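## Task

In cabinet BB41, reseat the LC fibre jumper sitting in switch port 29, which is the fifth of the switch's six fibre ports counting from the left as seen by the robot facing the rack. Withdraw its plug fully from that port, then insert it again into port 29 until it clicks and latches. No other plug may be unlatched or removed, and no other plug may be squeezed, pushed or pulled hard. No plug may be forced in, out or sideways in any port. No jumper cord may be kinked, crushed, left sharply bent or yanked at its far end, and this jumper must not end up wrapped around or snagged on other cords.

## Robot and tools

Robot: two arms, left_arm and right_arm, each ending in a two-finger parallel gripper. left_arm is the robot's own left, on the +y side; the names do not match image sides. Arm bases (URDF root) sit at about (+0.059, +0.239, +1.438) m for left_arm and (+0.059, -0.239, +1.438) m for right_arm.

Scene frame: origin on the floor at the middle of the robot's foot, +x is the direction the robot faces, +z is up. Racks and furniture may be turned slightly relative to the robot. Results give each gripper's end_effector_position (metres) and end_effector_quat_wxyz in this frame; end_effector_position is the point between the finger pads, roughly 1 cm behind the fingertips. Reported positions can be a few cm off, more when the arm is stretched. In gripper axes the fingers point along +z and open and close along y.

Command rows: every motion argument uses rows of 14 numbers, all arms in one row: left_arm dx, dy, dz, rx, ry, rz, opening, then right_arm dx, dy, dz, rx, ry, rz, opening. The six pose numbers are offsets, not poses: they are measured from that arm's Hand target at the start of the action or move, along that Hand target's own axes. Scale: 1.0 equals 0.6 m for dx, dy, dz and 180 degrees for rotations; rx, ry, rz form a single rotation vector. Range -1 to 1. Opening is absolute, not an offset: +1 fully open (0.094 m), -1 closed. Sending all six pose zeros re-asks an arm for its current Hand target; a 0 opening is a real half-open command, so to leave a gripper unchanged repeat its present opening (see Tool commands).

execute_actions(actions, cameras): actions is a list of actions, each a table of up to 15 rows, one row per 1/30 s control step; a shorter table repeats its last row to fill 15 steps, and one action lasts 0.5 s. Every row in an action counts from the action's starting Hand target, not from the previous row, and each new action starts from the Hand target then current, so repeating an offset moves further. An empty list returns state plus images. cameras: list of names, ["all"], or []; an unknown name invalidates the call.

move(target, speed, blend, opening_speed, grip_force, blocking, cameras): straight-line path(s) toward target, one 14-number row or a list of up to 15 rows, all offsets from the same starting Hand targets. speed: top path speed in m/s, 0.002 to 4.3, default 0.25 (rotation up to twice that in rad/s), one value or one per target. blend: corner rounding in m for a list, 0 means stop at each point. opening_speed: opening change per second on the -1..+1 scale, at least 0.2; use it for slow, gentle closing. grip_force: per-pad force limit in N, 10 to 50, one value or one per arm; it persists, and lower values close slowly. blocking=false returns after about 0.5 s while the move runs on. A move lasts at most 10 s, does not avoid obstacles or the other arm, and the gripper lags and overshoots more when fast. The result adds a move: line such as done, off_target, moving, held or fault; limits=paced means the pose was clipped, limits=held that steps were withheld.

wait(seconds 0 to 10, cameras): lets time pass holding last commands, or lets a running move continue. stop(cameras): brakes a running move. zoom_image(camera, region): closer view of the newest image from cam_head_left, cam_head_right, cam_left_wrist or cam_right_wrist; region [x0, y0, x1, y1] in image pixels from the top-left, at most 504 by 504. read_manual(section="licences") gives URDF licence text only. finished_scene(scene): ends the current scene, given its number; irreversible, so only call it when the plug is back in and latched.

Cameras: all four are 672x504. The two head cameras are fixed on one bar (pinhole with radial distortion); the wrist cameras are fisheye, posed from the arm's joint readings, and may lag while moving. Calibration (K, distortion, T_world_to_cam) is supplied but can be off by a few degrees and millimetres.

Reading results: Hand target is the last commanded pose after clipping; the next offsets count from it. The gripper often rests short of it by up to a few cm from friction and weight; waiting does not fix this, but a new action (even zeros) re-requests it, and you can add the remaining gap as an offset. Orientation commands are clipped to within 40 degrees of the measured orientation each step. grip_measured is measured opening on the command scale (reads slightly wide when empty, a little narrow on a firmly gripped part); the last Joint positions entry is the opening in metres. Joint velocities may read within noise. Joint torques include the arm's weight and wrap at ±28 N m on numbers 3 and 4. Action results list end_effector_position at some steps. Tool commands shows current commands.

Cautions: an arm blocked by something keeps pressing until commanded back past its gripper. Faster moves and targets set deep past a contact hit and press harder. Avoid any contact or squeeze between the two arms, including one gripper closing on the other's fingers. Route paths around an arm's own base, not close past it. Don't strike the rack or switch hard, drop or release moving parts, or knock anything out of the work area. Holding loads or stretching toward unreachable poses heats motors; a MOTOR HOT line warns, and an OVER-TEMPERATURE FAULT makes that arm go limp for 30 s or more. For the plugs: grip only the target plug, press its latch gently, pull straight out of the port axis, reinsert straight and gently until it clicks, never tug the cord or bend it sharply.

Each tool is called after "Request:" as a command line: name --argument value for each argument, lists and objects as JSON in quotes; but a table of rows of numbers goes row by row, as --pt "numbers of a row", without its own name.

## Session

Request:
execute_actions --actions '[]'

Scene clock: 0.00 s.
left_arm: end_effector_position=(+0.6386, +0.4048, +1.0399) grip_measured=+1.000 end_effector_quat_wxyz=(+0.172, -0.295, +0.931, +0.130) | right_arm: end_effector_position=(+0.4850, -0.3159, +1.1244) grip_measured=+1.000 end_effector_quat_wxyz=(+0.430, +0.520, +0.735, -0.074)
Joint positions: left_arm=[-1.441 1.612 1.129 0.168 -0.208 -0.448 0.094] | right_arm=[1.694 1.732 0.526 1.369 0.659 0.913 0.094]
Joint velocities: within noise
Joint torques (N m): no reading
Heat: left arm: hottest elbow 32 °C; right arm: hottest wrist pitch 33 °C.
Hand target: left_arm +0.6380, +0.4044, +1.0368; +0.171, -0.295, +0.931, +0.130 | right_arm +0.4824, -0.3161, +1.1280; +0.429, +0.520, +0.735, -0.074
Tool commands: left_gripper/opening=+1.0 right_gripper/opening=+1.0

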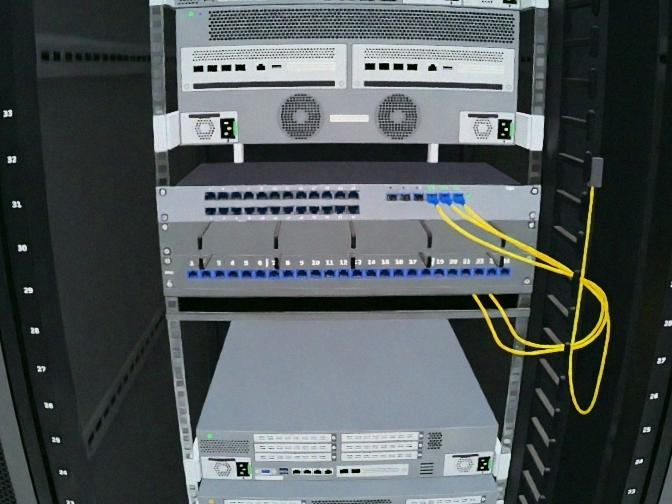

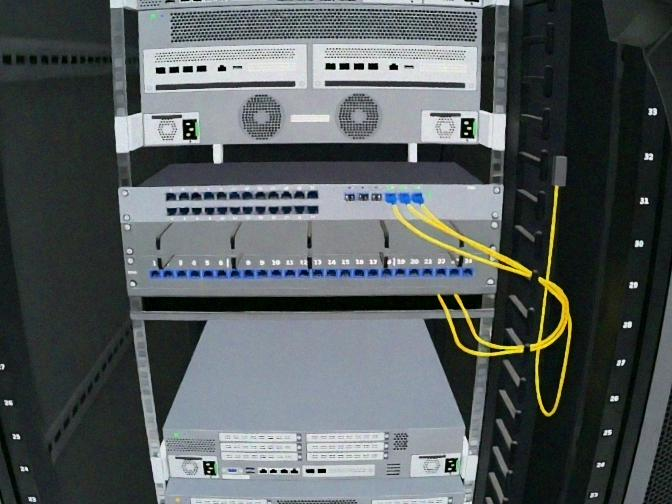

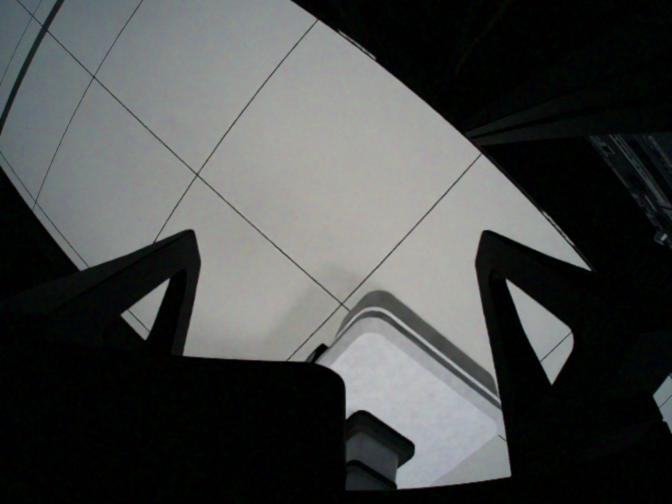

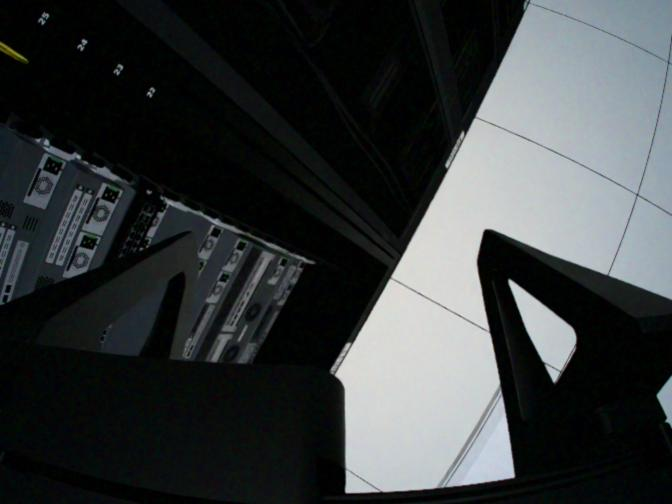

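Request:
zoom_image --camera "cam_head_left" --region '[360, 160, 540, 295]'

Request:
zoom_image --camera "cam_head_right" --region '[320, 160, 500, 295]'

Request:
zoom_image --camera "cam_head_left" --region '[440, 100, 672, 440]'

Scaled by 2.800 from the camera's 672x504 image, which has a finer 960x720 frame.

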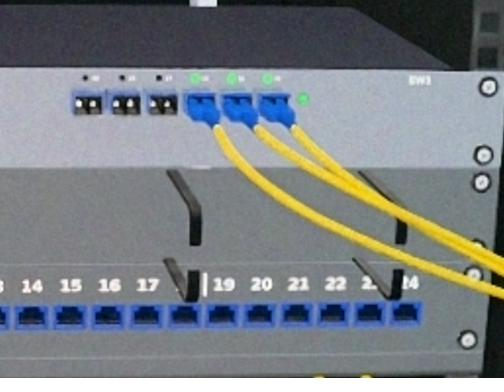

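Scaled by 2.800 from the camera's 672x504 image, which has a finer 960x720 frame.

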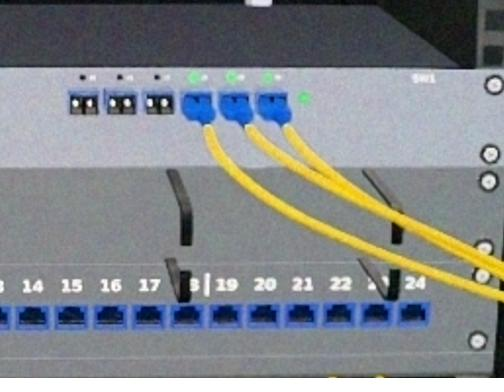

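Scaled by 1.482 from the camera's 672x504 image, which has a finer 960x720 frame.

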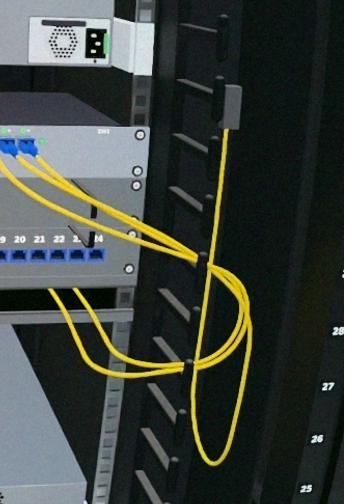

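Request:
move --target '[0,0,0,0,0,0,1,-0.1917,0.632,-0.169,-0.3064,0.0985,0.245,1]' --cameras '["all"]'

Scene clock: 65.77 s.
left_arm: end_effector_position=(+0.6386, +0.4048, +1.0399) grip_measured=+1.000 end_effector_quat_wxyz=(+0.172, -0.295, +0.931, +0.130) | right_arm: end_effector_position=(+0.7408, -0.1713, +1.3811) grip_measured=+1.000 end_effector_quat_wxyz=(+0.491, +0.506, +0.520, +0.483)
Joint positions: left_arm=[-1.441 1.612 1.129 0.168 -0.208 -0.448 0.094] | right_arm=[1.879 1.246 0.734 1.419 0.111 1.303 0.094]
Joint torques (N m): left_arm=[-0.32 -15.97 1.28 0.96 -0.16 -0.03] | right_arm=[2.49 -14.27 4.48 2.71 -0.39 -0.05]
Heat: left arm: hottest shoulder 33 °C; right arm: hottest shoulder 33 °C.
Hand target: left_arm +0.6380, +0.4044, +1.0368; +0.171, -0.295, +0.931, +0.130 | right_arm +0.7504, -0.1701, +1.4002; +0.500, +0.500, +0.500, +0.500
Off the commanded pose: left_arm 0.003 m, 0 deg | right_arm 0.022 m, 3 deg.
move: off_target (right_arm)
camera_calibration:
cam_right_wrist: T_world_to_cam=[[-0.0493014, -0.0352528, -0.998162, 1.40908], [-0.587081, 0.809528, 0.000406499, 0.57761], [0.808026, 0.586022, -0.0606071, -0.288996], [0, 0, 0, 1]] pos_world=[0.642089, -0.24856, 1.38874]

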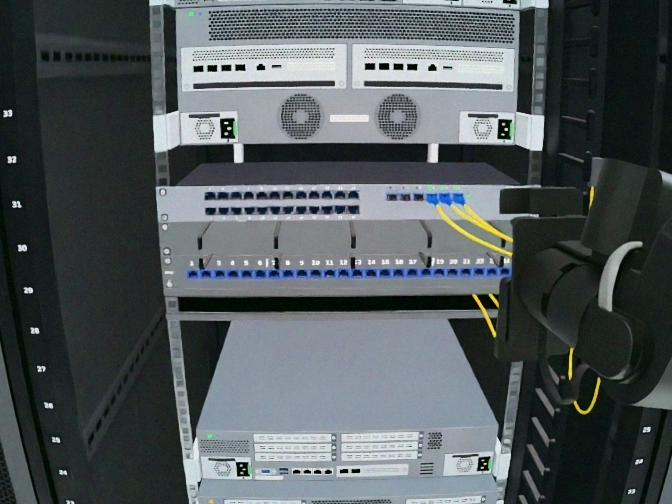

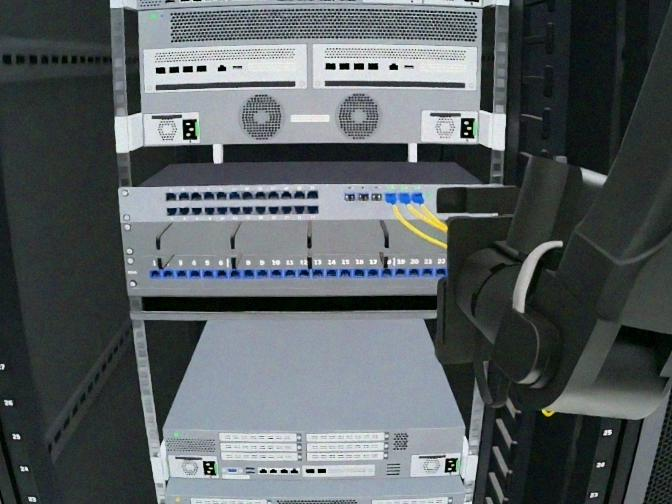

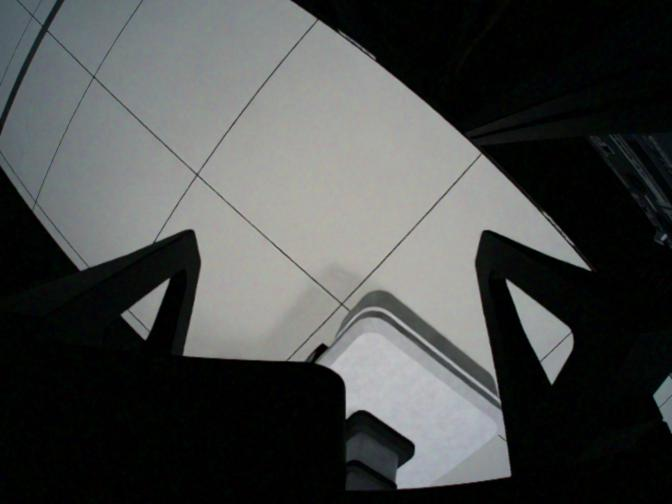

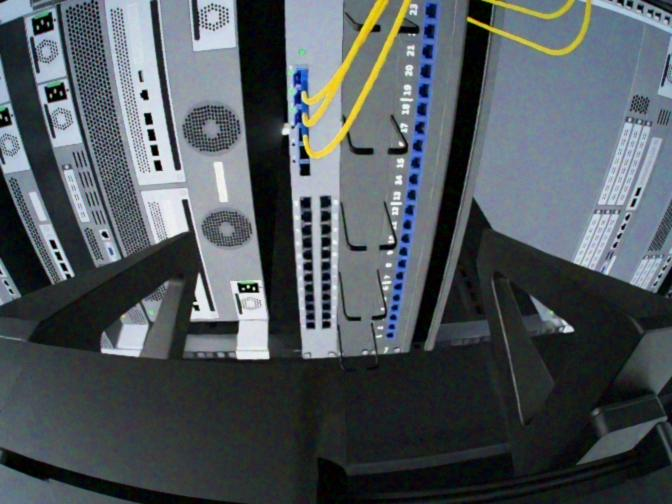

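Request:
zoom_image --camera "cam_right_wrist" --region '[250, 40, 400, 190]'

Scaled by 3.360 from the camera's 672x504 image, which has a finer 960x720 frame.

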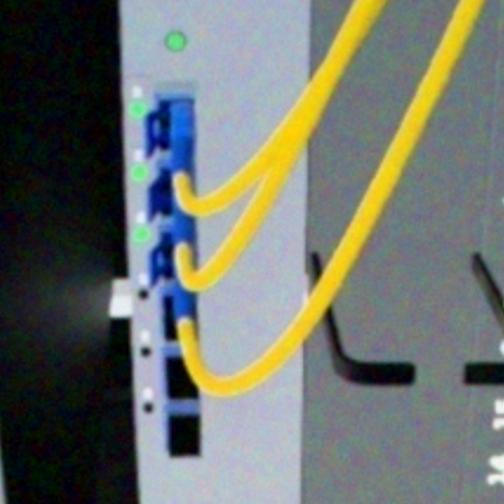

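Request:
move --target '[0,0,0,0,0,0,1,0.0083,0.0333,0.183,0,0,0,0]' --cameras '["all"]'

Request:
zoom_image --camera "cam_right_wrist" --region '[210, 50, 430, 270]'

Scene clock: 94.63 s.
left_arm: end_effector_position=(+0.6386, +0.4048, +1.0399) grip_measured=+1.000 end_effector_quat_wxyz=(+0.172, -0.295, +0.931, +0.130) | right_arm: end_effector_position=(+0.8490, -0.1669, +1.4101) grip_measured=+0.002 end_effector_quat_wxyz=(+0.497, +0.503, +0.510, +0.490)
Joint positions: left_arm=[-1.441 1.612 1.129 0.168 -0.208 -0.448 0.094] | right_arm=[1.879 1.265 1.033 1.168 0.109 1.307 0.047]
Joint torques (N m): left_arm=[-0.97 -15.74 1.31 0.99 -0.17 -0.04] | right_arm=[2.2 -15.56 7.86 1.83 -0.38 -0.03]
Heat: left arm: hottest shoulder 33 °C; right arm: hottest shoulder 34 °C.
Hand target: left_arm +0.6380, +0.4044, +1.0368; +0.171, -0.295, +0.931, +0.130 | right_arm +0.8602, -0.1652, +1.4203; +0.500, +0.500, +0.500, +0.500
Off the commanded pose: left_arm 0.003 m, 0 deg | right_arm 0.015 m, 2 deg.
move: off_target (right_arm)
camera_calibration:
cam_right_wrist: T_world_to_cam=[[-0.0215002, -0.0274652, -0.999392, 1.42291], [-0.582526, 0.812753, -0.00980395, 0.648523], [0.812528, 0.581961, -0.0334736, -0.420028], [0, 0, 0, 1]] pos_world=[0.749659, -0.243569, 1.41434]

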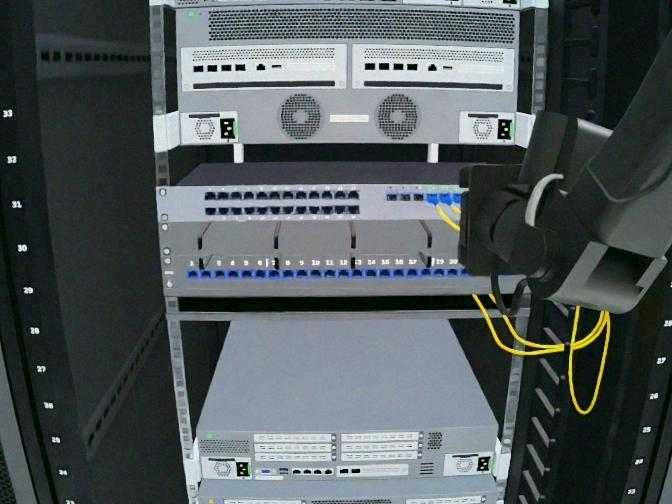

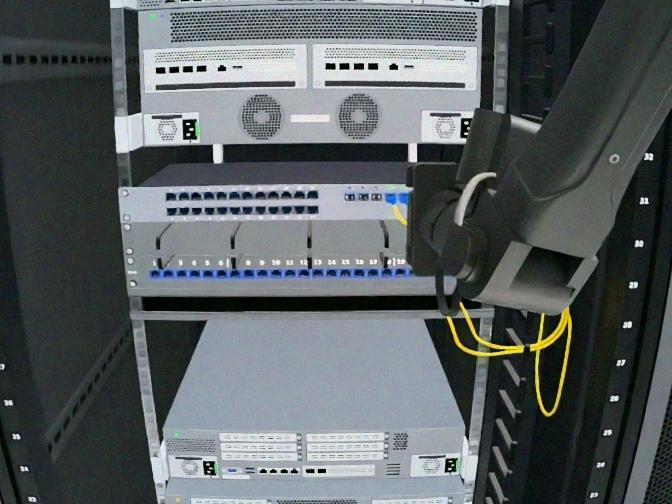

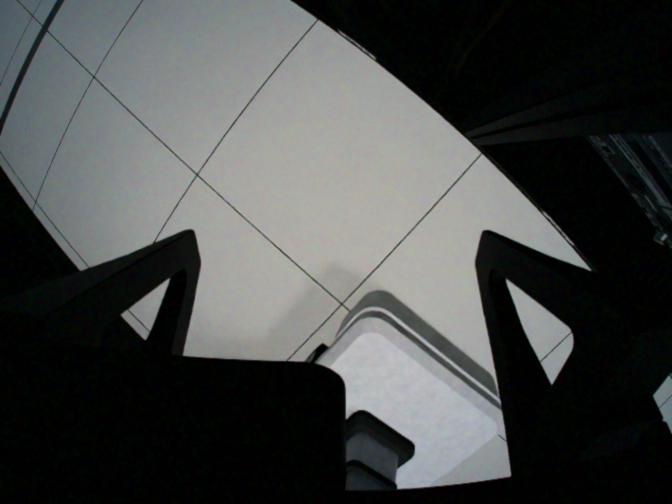

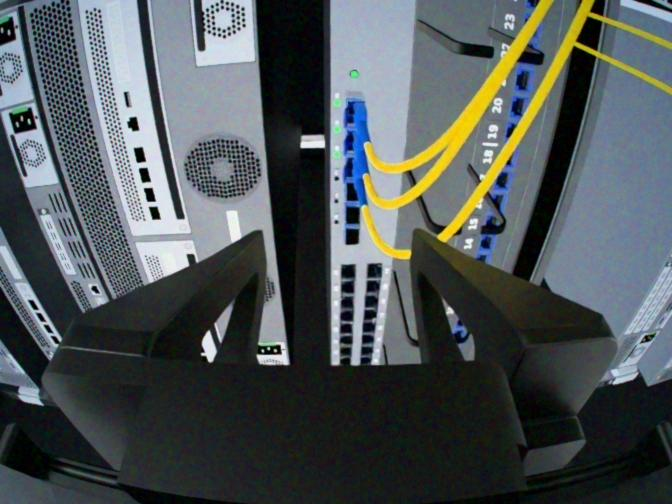

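Scaled by 2.291 from the camera's 672x504 image, which has a finer 960x720 frame.

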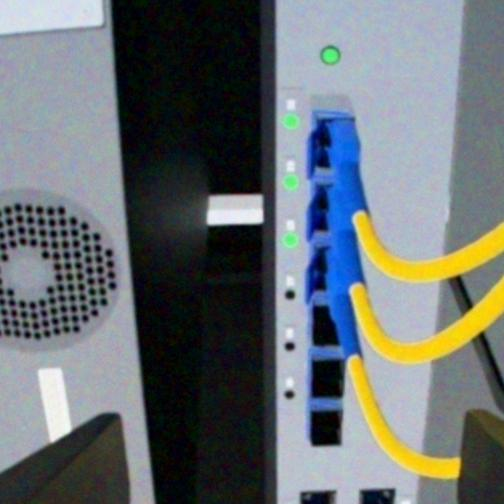

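Request:
move --target '[0,0,0,0,0,0,1,0.0083,0.075,0.1167,0,0,0,-0.3]' --cameras '["cam_right_wrist","cam_head_left"]'

Request:
zoom_image --camera "cam_right_wrist" --region '[330, 80, 490, 200]'

Scene clock: 160.37 s.
left_arm: end_effector_position=(+0.6386, +0.4048, +1.0399) grip_measured=+1.000 end_effector_quat_wxyz=(+0.172, -0.295, +0.931, +0.130) | right_arm: end_effector_position=(+0.8490, -0.1669, +1.4101) grip_measured=+0.002 end_effector_quat_wxyz=(+0.497, +0.503, +0.510, +0.490)
Joint positions: left_arm=[-1.441 1.612 1.129 0.168 -0.208 -0.448 0.094] | right_arm=[1.879 1.265 1.033 1.168 0.109 1.307 0.047]
Joint torques (N m): left_arm=[-0.5 -15.74 1.26 1.05 -0.15 -0.04] | right_arm=[2.37 -16.26 7.95 1.87 -0.39 -0.04]
Heat: left arm: no reading; right arm: no reading.
Hand target: left_arm +0.6380, +0.4044, +1.0368; +0.171, -0.295, +0.931, +0.130 | right_arm +0.8602, -0.1652, +1.4203; +0.500, +0.500, +0.500, +0.500
Tool commands: left_gripper/opening=+1.0 right_gripper/opening=+0.0
NO CONTROL: MOTORS OFF. The power of the arms went off while the arms waited for this call, through no command of yours: the arms are limp, and their grippers may let go. The readings of the arms here are old: from when control was lost, or earlier. What the arms strike, push or drop without control can cost score or fail the task. If the arms hit each other without control, that can cost score but does not end the scene. A move or wait that this ends or prevents says "fault": that word means this event, not a fault of the arms. Your reply's later calls are not run. Nothing of this call ran. The arms run no command until a result says that a person gave control back. To wait, call execute_actions with no actions, or call wait with any seconds it accepts: either call returns when control is back, or after at most 30 seconds. The wait itself costs no score and uses none of the scene's actions.
move: fault
camera_calibration:
cam_right_wrist: T_world_to_cam=[[-0.0215002, -0.0274652, -0.999392, 1.42291], [-0.582526, 0.812753, -0.00980395, 0.648523], [0.812528, 0.581961, -0.0334736, -0.420028], [0, 0, 0, 1]] pos_world=[0.749659, -0.243569, 1.41434]
Images, in order (width x height): cam_head_left 672x504, cam_right_wrist 672x504.

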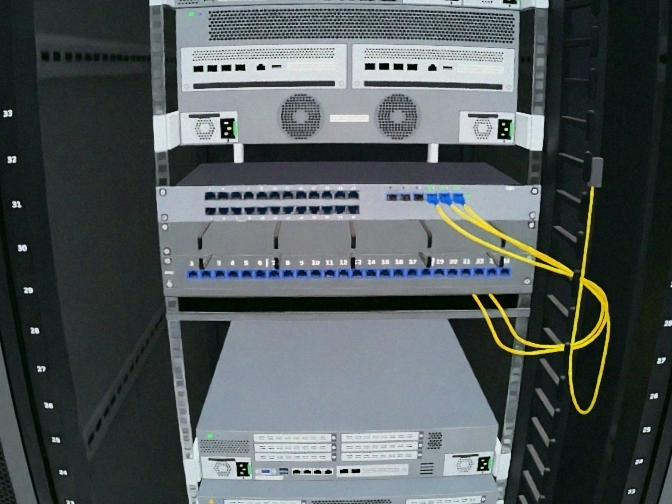

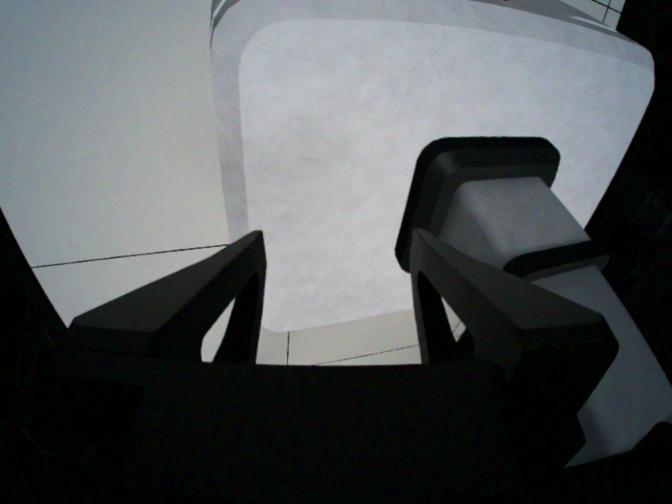

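Scaled by 3.150 from the camera's 672x504 image, which has a finer 960x720 frame.

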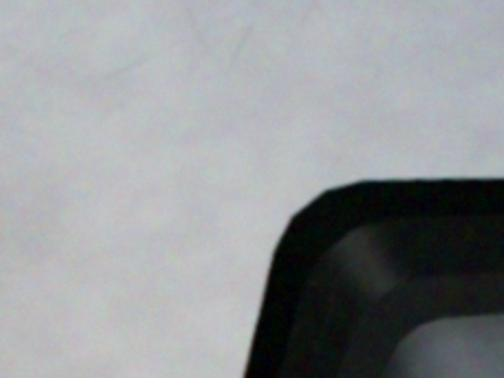

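Power went off through no command of mine; the arms are limp. I'll wait for control to be returned.

Request:
wait --seconds 10

Scene clock: 182.80 s.
left_arm: end_effector_position=(+0.6386, +0.4048, +1.0399) grip_measured=+1.000 end_effector_quat_wxyz=(+0.172, -0.295, +0.931, +0.130) | right_arm: end_effector_position=(+0.8490, -0.1669, +1.4101) grip_measured=+0.002 end_effector_quat_wxyz=(+0.497, +0.503, +0.510, +0.490)
Joint positions: left_arm=[-1.441 1.612 1.129 0.168 -0.208 -0.448 0.094] | right_arm=[1.879 1.265 1.033 1.168 0.109 1.307 0.047]
Joint torques (N m): left_arm=[-0.5 -15.74 1.26 1.05 -0.15 -0.04] | right_arm=[2.37 -16.26 7.95 1.87 -0.39 -0.04]
Heat: left arm: no reading; right arm: no reading.
Hand target: left_arm +0.6380, +0.4044, +1.0368; +0.171, -0.295, +0.931, +0.130 | right_arm +0.8602, -0.1652, +1.4203; +0.500, +0.500, +0.500, +0.500
Tool commands: left_gripper/opening=+1.0 right_gripper/opening=+0.0
NO CONTROL, STILL: no person has given control back yet. The readings of the arms here are still the old ones. Call execute_actions with no actions, or call wait, again.
wait: 0.00 of 10 s (a fault stop came first)

Request:
wait --seconds 10

Scene clock: 213.73 s.
left_arm: end_effector_position=(+0.6386, +0.4048, +1.0399) grip_measured=+1.000 end_effector_quat_wxyz=(+0.172, -0.295, +0.931, +0.130) | right_arm: end_effector_position=(+0.8490, -0.1669, +1.4101) grip_measured=+0.002 end_effector_quat_wxyz=(+0.497, +0.503, +0.510, +0.490)
Joint positions: left_arm=[-1.441 1.612 1.129 0.168 -0.208 -0.448 0.094] | right_arm=[1.879 1.265 1.033 1.168 0.109 1.307 0.047]
Joint torques (N m): left_arm=[-0.5 -15.74 1.26 1.05 -0.15 -0.04] | right_arm=[2.37 -16.26 7.95 1.87 -0.39 -0.04]
Heat: left arm: no reading; right arm: no reading.
Hand target: left_arm +0.6380, +0.4044, +1.0368; +0.171, -0.295, +0.931, +0.130 | right_arm +0.8602, -0.1652, +1.4203; +0.500, +0.500, +0.500, +0.500
Tool commands: left_gripper/opening=+1.0 right_gripper/opening=+0.0
NO CONTROL, STILL: no person has given control back yet. The readings of the arms here are still the old ones. Call execute_actions with no actions, or call wait, again.
wait: 0.00 of 10 s (a fault stop came first)

Request:
execute_actions --actions '[]' --cameras '[]'

Scene clock: 240.73 s.
left_arm: end_effector_position=(+0.6386, +0.4048, +1.0399) grip_measured=+1.000 end_effector_quat_wxyz=(+0.172, -0.295, +0.931, +0.130) | right_arm: end_effector_position=(+0.8490, -0.1669, +1.4101) grip_measured=+0.002 end_effector_quat_wxyz=(+0.497, +0.503, +0.510, +0.490)
Joint positions: left_arm=[-1.441 1.612 1.129 0.168 -0.208 -0.448 0.094] | right_arm=[1.879 1.265 1.033 1.168 0.109 1.307 0.047]
Joint velocities: within noise
Joint torques (N m): left_arm=[-0.5 -15.74 1.26 1.05 -0.15 -0.04] | right_arm=[2.37 -16.26 7.95 1.87 -0.39 -0.04]
Heat: left arm: no reading; right arm: no reading.
Hand target: left_arm +0.6380, +0.4044, +1.0368; +0.171, -0.295, +0.931, +0.130 | right_arm +0.8602, -0.1652, +1.4203; +0.500, +0.500, +0.500, +0.500
Tool commands: left_gripper/opening=+1.0 right_gripper/opening=+0.0
NO CONTROL, STILL: no person has given control back yet. The readings of the arms here are still the old ones. Call execute_actions with no actions, or call wait, again.
No camera images: "cameras" was empty.

Request:
wait --seconds 10

Scene clock: 254.17 s.
left_arm: end_effector_position=(+0.3179, +0.2171, +0.5345) grip_measured=+1.000 end_effector_quat_wxyz=(-0.154, -0.269, +0.948, -0.073) | right_arm: end_effector_position=(+0.2782, -0.2540, +0.5269) grip_measured=+0.002 end_effector_quat_wxyz=(-0.160, +0.681, +0.714, -0.028)
Joint positions: left_arm=[-1.577 3.123 2.6 -0.368 0.199 -0.455 0.094] | right_arm=[1.537 3.16 2.581 -0.326 -0.179 1.4 0.047]
Joint torques (N m): left_arm=[-2.37 0.21 -0.68 0.2 0.1 0] | right_arm=[-0.03 -0.32 -0.24 0.46 -0.08 -0.01]
Heat: left arm: hottest shoulder 32 °C; right arm: hottest shoulder 33 °C.
Hand target: left_arm +0.3179, +0.2171, +0.5345; -0.154, -0.269, +0.948, -0.073 | right_arm +0.2793, -0.2541, +0.5271; -0.159, +0.681, +0.714, -0.028
Tool commands: left_gripper/opening=+0.999999 right_gripper/opening=+0.002422
CONTROL GIVEN BACK BY A PERSON. The power is on again. The arms and their grippers hold where they came to rest, not your last command. Their grippers do not squeeze until commanded. The arms may rest on the table, on a part, on each other or against the robot's own body, stand at a joint limit or lie folded up, and parts may have moved. Move slowly at first; if an arm does not follow, try another direction. If the arms lie or press on each other, first move them apart, starting from their current pose. A hard hit or press between them can end the scene. Commands run again from your next reply on.
wait: 0.00 of 10 s (a fault stop came first)

Request:
execute_actions --actions '[]'

Scene clock: 260.10 s.
left_arm: end_effector_position=(+0.3216, +0.2173, +0.5350) grip_measured=+1.000 end_effector_quat_wxyz=(-0.152, -0.269, +0.948, -0.073) | right_arm: end_effector_position=(+0.2849, -0.2546, +0.5277) grip_measured=+0.002 end_effector_quat_wxyz=(-0.157, +0.681, +0.714, -0.026)
Joint positions: left_arm=[-1.577 3.12 2.6 -0.368 0.199 -0.455 0.094] | right_arm=[1.537 3.153 2.581 -0.326 -0.179 1.4 0.047]
Joint velocities: within noise
Joint torques (N m): left_arm=[-2.08 -7.12 -0.31 -0.12 0.21 -0.01] | right_arm=[-0.5 -6.65 -0.14 0.29 -0.07 0.01]
Heat: left arm: hottest shoulder 32 °C; right arm: hottest shoulder 33 °C.
Hand target: left_arm +0.3178, +0.2170, +0.5345; -0.154, -0.269, +0.948, -0.073 | right_arm +0.2791, -0.2541, +0.5270; -0.159, +0.681, +0.714, -0.028
Tool commands: left_gripper/opening=+0.999999 right_gripper/opening=+0.002422
CONTROL GIVEN BACK BY A PERSON, as an earlier result said. The arms and their grippers hold where they came to rest, not your last command. Their grippers do not squeeze until commanded. The arms may rest on the table, on a part, on each other or against the robot's own body, stand at a joint limit or lie folded up, and parts may have moved. Move slowly at first; if an arm does not follow, try another direction. If the arms lie or press on each other, first move them apart, starting from their current pose. A hard hit or press between them can end the scene. Commands run again.
camera_calibration:
cam_left_wrist: T_world_to_cam=[[0.559506, -0.825505, 0.0741279, -0.0455536], [-0.529749, -0.287394, 0.797979, -0.186253], [-0.637431, -0.485743, -0.598109, 0.757635], [0, 0, 0, 1]] pos_world=[0.40976, 0.276883, 0.605151]
cam_right_wrist: T_world_to_cam=[[-0.965981, -0.0823156, 0.245164, 0.124939], [0.12087, 0.694377, 0.709388, -0.227352], [-0.22863, 0.714888, -0.660805, 0.721283], [0, 0, 0, 1]] pos_world=[0.313075, -0.347484, 0.607277]

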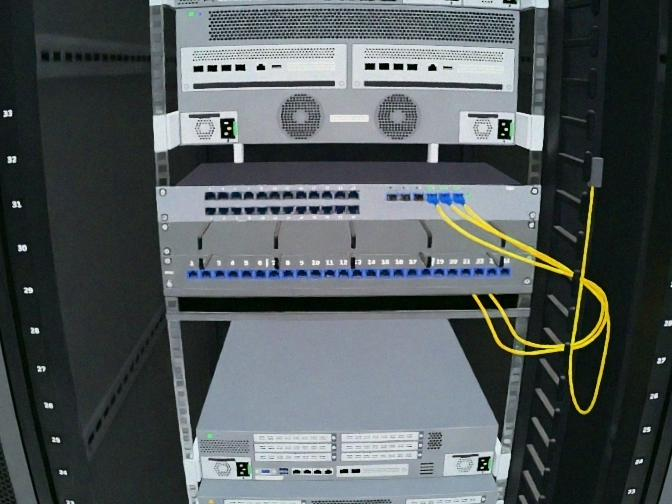

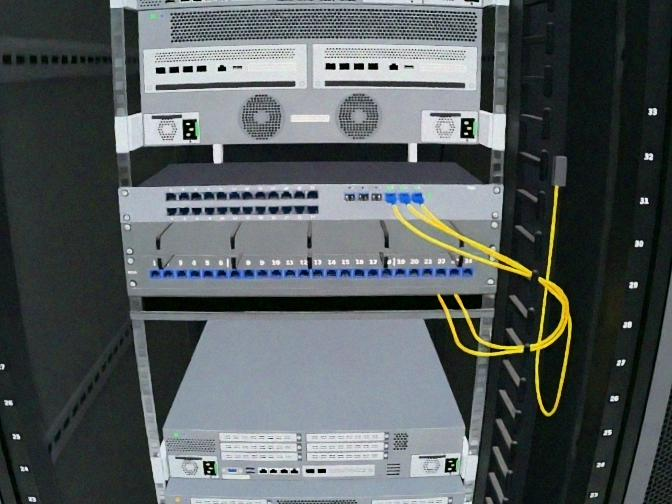

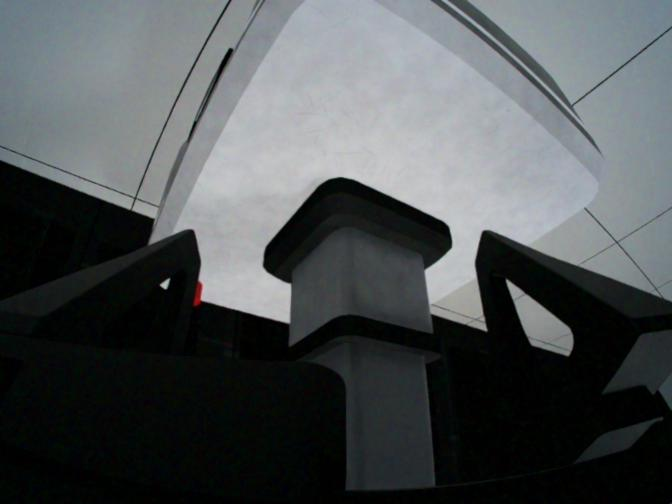

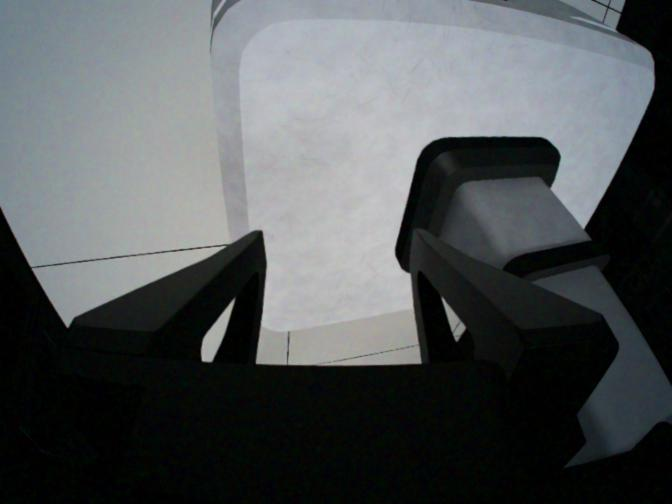

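Request:
move --target '[0,0,0,0,0,0,1,0.0987,0.3008,-0.626,-0.2913,-0.0302,-0.018,0]' --speed 0.15

Scene clock: 279.80 s.
left_arm: end_effector_position=(+0.3216, +0.2173, +0.5350) grip_measured=+1.000 end_effector_quat_wxyz=(-0.152, -0.269, +0.948, -0.073) | right_arm: end_effector_position=(+0.5462, -0.2539, +0.8390) grip_measured=+0.002 end_effector_quat_wxyz=(+0.186, +0.659, +0.682, +0.257)
Joint positions: left_arm=[-1.577 3.12 2.6 -0.368 0.199 -0.455 0.094] | right_arm=[1.564 2.285 1.274 1.027 -0.156 1.512 0.047]
Joint torques (N m): left_arm=[-2.08 -7.18 -0.32 -0.05 0.2 0.01] | right_arm=[0.5 -13.63 -4.07 2.32 0.08 0]
Heat: left arm: hottest shoulder 32 °C; right arm: hottest shoulder 33 °C.
Hand target: left_arm +0.3178, +0.2170, +0.5345; -0.154, -0.269, +0.948, -0.073 | right_arm +0.5516, -0.2499, +0.8480; +0.190, +0.660, +0.677, +0.264
Off the commanded pose: left_arm 0.004 m, 0 deg | right_arm 0.011 m, 1 deg.
CONTROL GIVEN BACK BY A PERSON, as an earlier result said. Commands run again.
move: off_target (right_arm)

Request:
move --target '[0,0,0,0,0,0,1,0.2015,0.9825,-0.461,-0.291,-0.03,-0.0188,0]'

Scene clock: 295.63 s.
left_arm: end_effector_position=(+0.3216, +0.2173, +0.5350) grip_measured=+1.000 end_effector_quat_wxyz=(-0.152, -0.269, +0.948, -0.073) | right_arm: end_effector_position=(+0.8335, -0.1656, +1.4187) grip_measured=+0.002 end_effector_quat_wxyz=(+0.491, +0.506, +0.510, +0.493)
Joint positions: left_arm=[-1.577 3.12 2.6 -0.368 0.199 -0.455 0.094] | right_arm=[1.89 1.223 0.98 1.171 0.111 1.312 0.047]
Joint torques (N m): left_arm=[-2.02 -7.06 -0.36 -0.1 0.21 0] | right_arm=[2.67 -16.21 7.65 1.83 -0.12 -0.21]
Heat: left arm: hottest shoulder 32 °C; right arm: hottest shoulder 34 °C.
Hand target: left_arm +0.3178, +0.2170, +0.5345; -0.154, -0.269, +0.948, -0.073 | right_arm +0.8451, -0.1651, +1.4358; +0.500, +0.500, +0.501, +0.500
Off the commanded pose: left_arm 0.004 m, 0 deg | right_arm 0.021 m, 2 deg.
move: off_target (right_arm)

Request:
move --target '[0,0,0,0,0,0,1,0.0083,0.05,0.1417,0,0,0,-0.3]' --cameras '["cam_right_wrist"]'

Request:
zoom_image --camera "cam_right_wrist" --region '[330, 90, 490, 210]'

Scene clock: 303.93 s.
left_arm: end_effector_position=(+0.3216, +0.2173, +0.5350) grip_measured=+1.000 end_effector_quat_wxyz=(-0.152, -0.269, +0.948, -0.073) | right_arm: end_effector_position=(+0.9169, -0.1604, +1.4471) grip_measured=-0.298 end_effector_quat_wxyz=(+0.490, +0.506, +0.512, +0.492)
Joint positions: left_arm=[-1.577 3.12 2.6 -0.368 0.199 -0.455 0.094] | right_arm=[1.898 1.263 1.237 0.951 0.116 1.305 0.033]
Joint torques (N m): left_arm=[-2.26 -7.24 -0.28 0.01 0.18 -0.03] | right_arm=[3.08 -17.55 10.28 1.8 -0.11 -0.2]
Heat: left arm: hottest shoulder 32 °C; right arm: hottest shoulder 34 °C.
Hand target: left_arm +0.3178, +0.2170, +0.5345; -0.154, -0.269, +0.948, -0.073 | right_arm +0.9300, -0.1599, +1.4657; +0.500, +0.500, +0.501, +0.500
Off the commanded pose: left_arm 0.004 m, 0 deg | right_arm 0.023 m, 2 deg.
move: off_target (right_arm)
camera_calibration:
cam_right_wrist: T_world_to_cam=[[-0.0319534, -0.0164895, -0.999353, 1.47282], [-0.58878, 0.808275, 0.00548903, 0.666167], [0.807662, 0.588574, -0.0355359, -0.469236], [0, 0, 0, 1]] pos_world=[0.818272, -0.237979, 1.45154]
Images, in order (width x height): cam_right_wrist 672x504.

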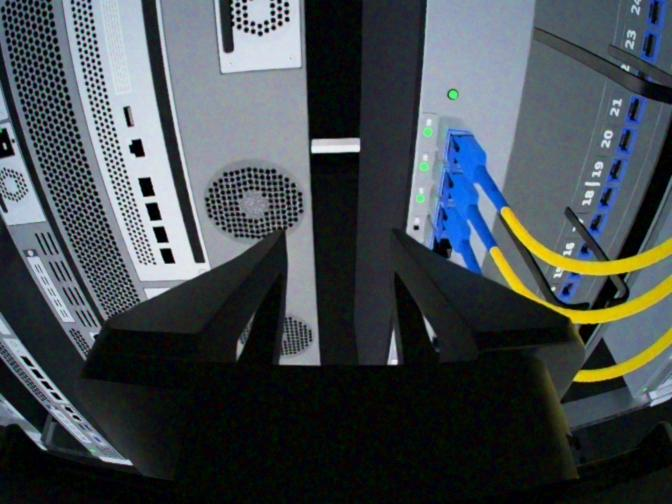

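Scaled by 3.150 from the camera's 672x504 image, which has a finer 960x720 frame.

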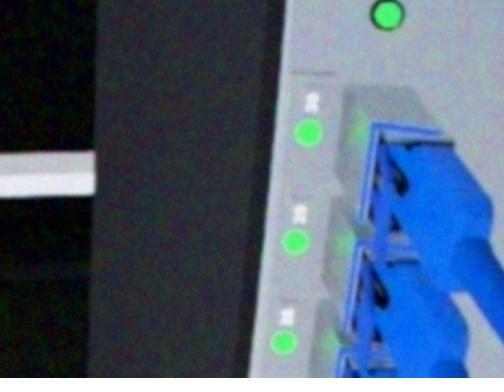

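Request:
zoom_image --camera "cam_right_wrist" --region '[420, 120, 500, 200]'

Request:
zoom_image --camera "cam_right_wrist" --region '[420, 170, 520, 270]'

Scaled by 6.300 from the camera's 672x504 image, which has a finer 960x720 frame.

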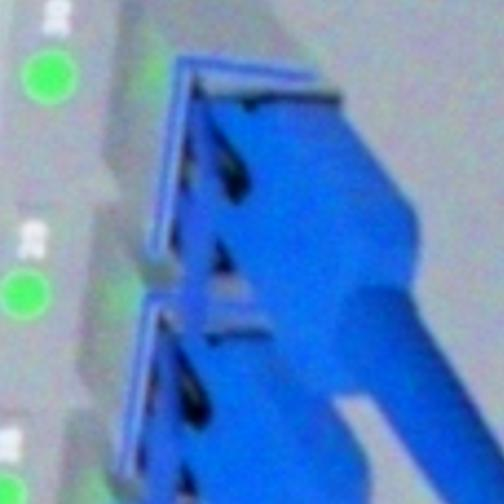

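Scaled by 5.040 from the camera's 672x504 image, which has a finer 960x720 frame.

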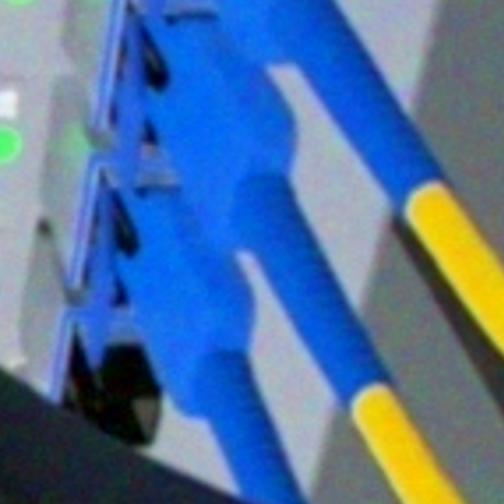

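Request:
execute_actions --actions '[]' --cameras '["cam_head_left","cam_head_right","cam_right_wrist"]'

Request:
zoom_image --camera "cam_head_left" --region '[150, 170, 210, 230]'

Request:
zoom_image --camera "cam_head_right" --region '[110, 170, 170, 230]'

Request:
zoom_image --camera "cam_head_left" --region '[370, 180, 430, 240]'

Request:
zoom_image --camera "cam_head_right" --region '[330, 180, 390, 240]'

Request:
zoom_image --camera "cam_right_wrist" --region '[380, 0, 500, 120]'

Scene clock: 369.50 s.
left_arm: end_effector_position=(+0.3216, +0.2173, +0.5350) grip_measured=+1.000 end_effector_quat_wxyz=(-0.152, -0.269, +0.948, -0.073) | right_arm: end_effector_position=(+0.9169, -0.1604, +1.4471) grip_measured=-0.298 end_effector_quat_wxyz=(+0.490, +0.506, +0.512, +0.492)
Joint positions: left_arm=[-1.577 3.12 2.6 -0.368 0.199 -0.455 0.094] | right_arm=[1.898 1.263 1.237 0.951 0.116 1.305 0.033]
Joint velocities: within noise
Joint torques (N m): left_arm=[-2.08 -7.06 -0.39 -0.06 0.2 -0.01] | right_arm=[2.78 -18.02 10.28 1.81 -0.12 -0.19]
Heat: left arm: hottest shoulder 32 °C; right arm: hottest shoulder 41 °C.
Hand target: left_arm +0.3178, +0.2170, +0.5345; -0.154, -0.269, +0.948, -0.073 | right_arm +0.9300, -0.1599, +1.4657; +0.500, +0.500, +0.501, +0.500
Tool commands: left_gripper/opening=+1.0 right_gripper/opening=-0.3
Off the commanded pose: left_arm 0.004 m, 0 deg | right_arm 0.023 m, 2 deg.
camera_calibration:
cam_right_wrist: T_world_to_cam=[[-0.0319534, -0.0164895, -0.999353, 1.47282], [-0.58878, 0.808275, 0.00548903, 0.666167], [0.807662, 0.588574, -0.0355359, -0.469236], [0, 0, 0, 1]] pos_world=[0.818272, -0.237979, 1.45154]
Images, in order (width x height): cam_head_left 672x504, cam_head_right 672x504, cam_right_wrist 672x504.

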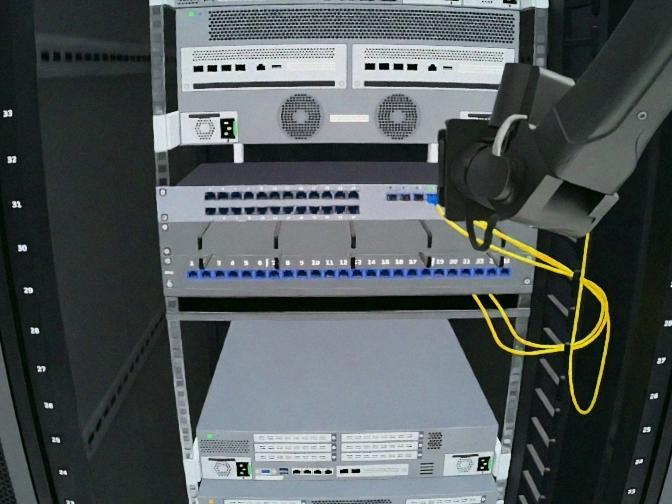

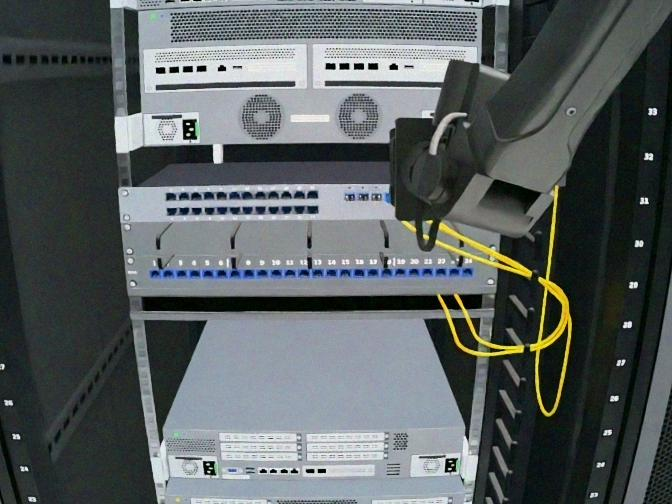

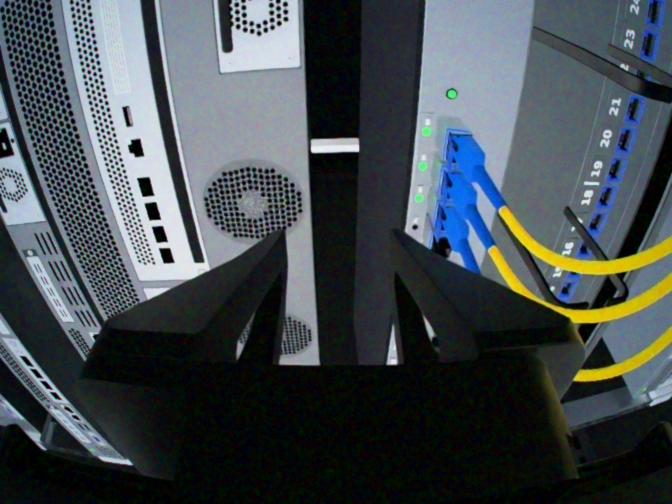

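Scaled by 8.400 from the camera's 672x504 image, which has a finer 960x720 frame.

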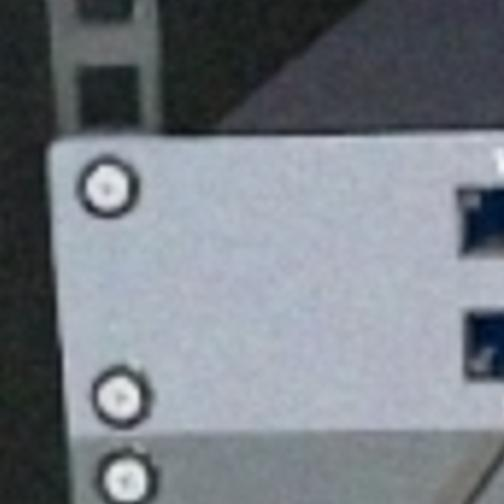

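Scaled by 8.400 from the camera's 672x504 image, which has a finer 960x720 frame.

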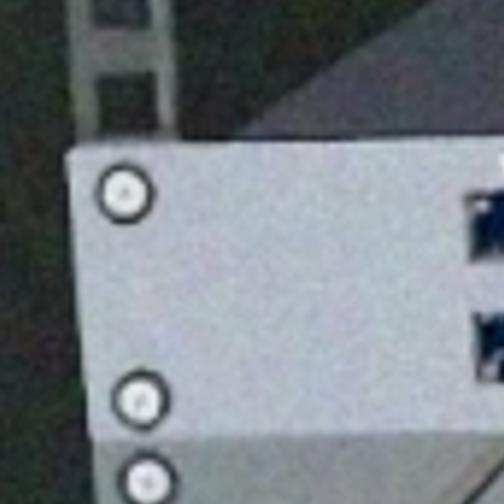

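Scaled by 8.400 from the camera's 672x504 image, which has a finer 960x720 frame.

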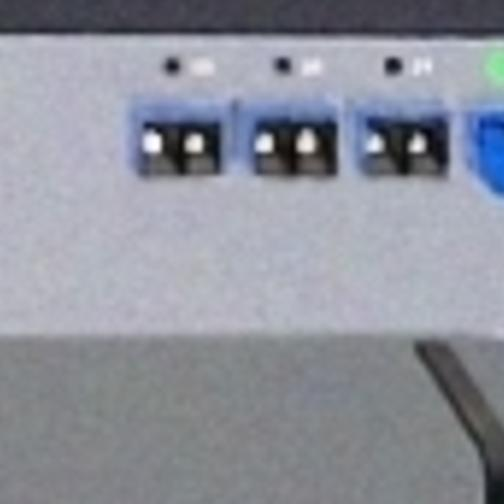

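Scaled by 8.400 from the camera's 672x504 image, which has a finer 960x720 frame.

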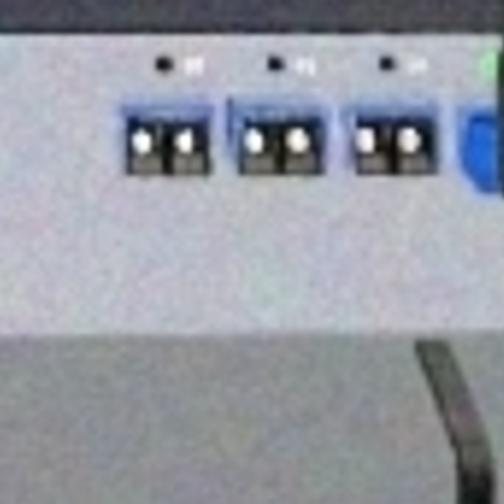

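Scaled by 4.200 from the camera's 672x504 image, which has a finer 960x720 frame.

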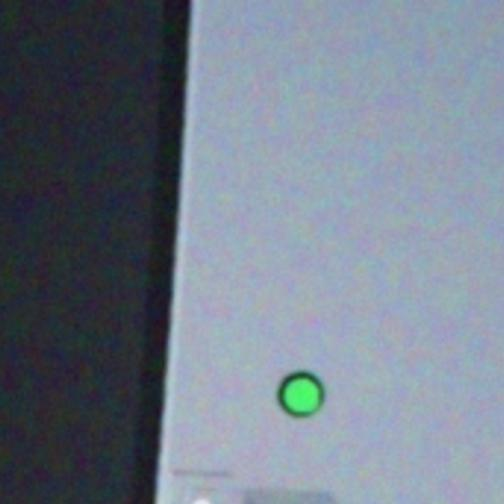

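Request:
move --pt "0 0 0 0 0 0 1 0.003 -0.02 -0.11 -0.0117 0 0 -0.574" --pt "0 0 0 0 0 0 1 0.003 -0.093 -0.11 -0.0117 0 0 -0.574" --blend '[0.02,0]' --speed 0.15 --cameras '["cam_right_wrist"]'

Request:
zoom_image --camera "cam_right_wrist" --region '[280, 80, 460, 260]'

Scene clock: 419.07 s.
left_arm: end_effector_position=(+0.3216, +0.2173, +0.5350) grip_measured=+1.000 end_effector_quat_wxyz=(-0.152, -0.269, +0.948, -0.073) | right_arm: end_effector_position=(+0.8579, -0.1530, +1.3968) grip_measured=-0.572 end_effector_quat_wxyz=(+0.499, +0.496, +0.505, +0.500)
Joint positions: left_arm=[-1.577 3.12 2.6 -0.368 0.199 -0.455 0.094] | right_arm=[1.895 1.329 1.079 1.207 0.103 1.299 0.02]
Joint torques (N m): left_arm=[-2.14 -6.77 -0.35 -0.08 0.2 -0.02] | right_arm=[2.02 -16.97 6.3 2.78 -0.41 -0.04]
Heat: left arm: hottest shoulder 32 °C; right arm: hottest shoulder 42 °C.
Hand target: left_arm +0.3178, +0.2170, +0.5345; -0.154, -0.269, +0.948, -0.073 | right_arm +0.8640, -0.1583, +1.4097; +0.509, +0.491, +0.491, +0.509
Off the commanded pose: left_arm 0.004 m, 0 deg | right_arm 0.015 m, 2 deg.
move: off_target (right_arm)
camera_calibration:
cam_right_wrist: T_world_to_cam=[[0.00126462, -0.0212771, -0.999773, 1.39225], [-0.590457, 0.80687, -0.0179187, 0.659619], [0.807068, 0.590346, -0.0115429, -0.460458], [0, 0, 0, 1]] pos_world=[0.759337, -0.230774, 1.39844]
Images, in order (width x height): cam_right_wrist 672x504.

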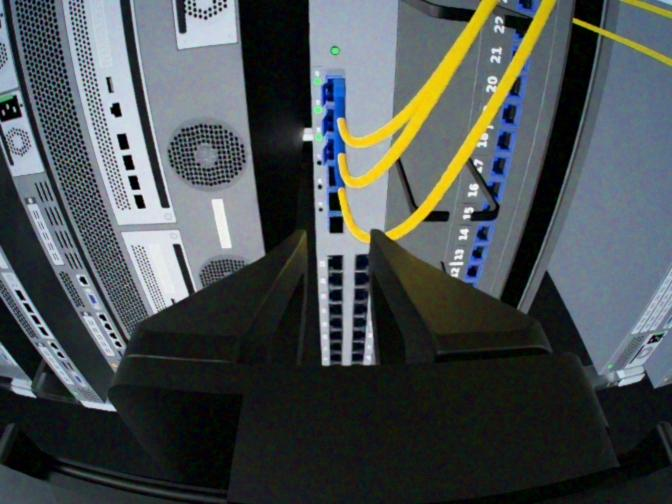

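Scaled by 2.800 from the camera's 672x504 image, which has a finer 960x720 frame.

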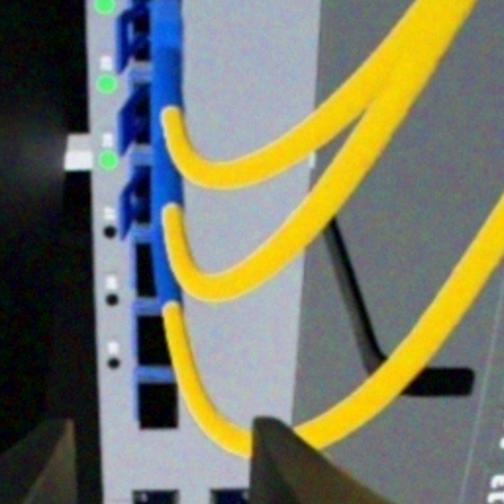

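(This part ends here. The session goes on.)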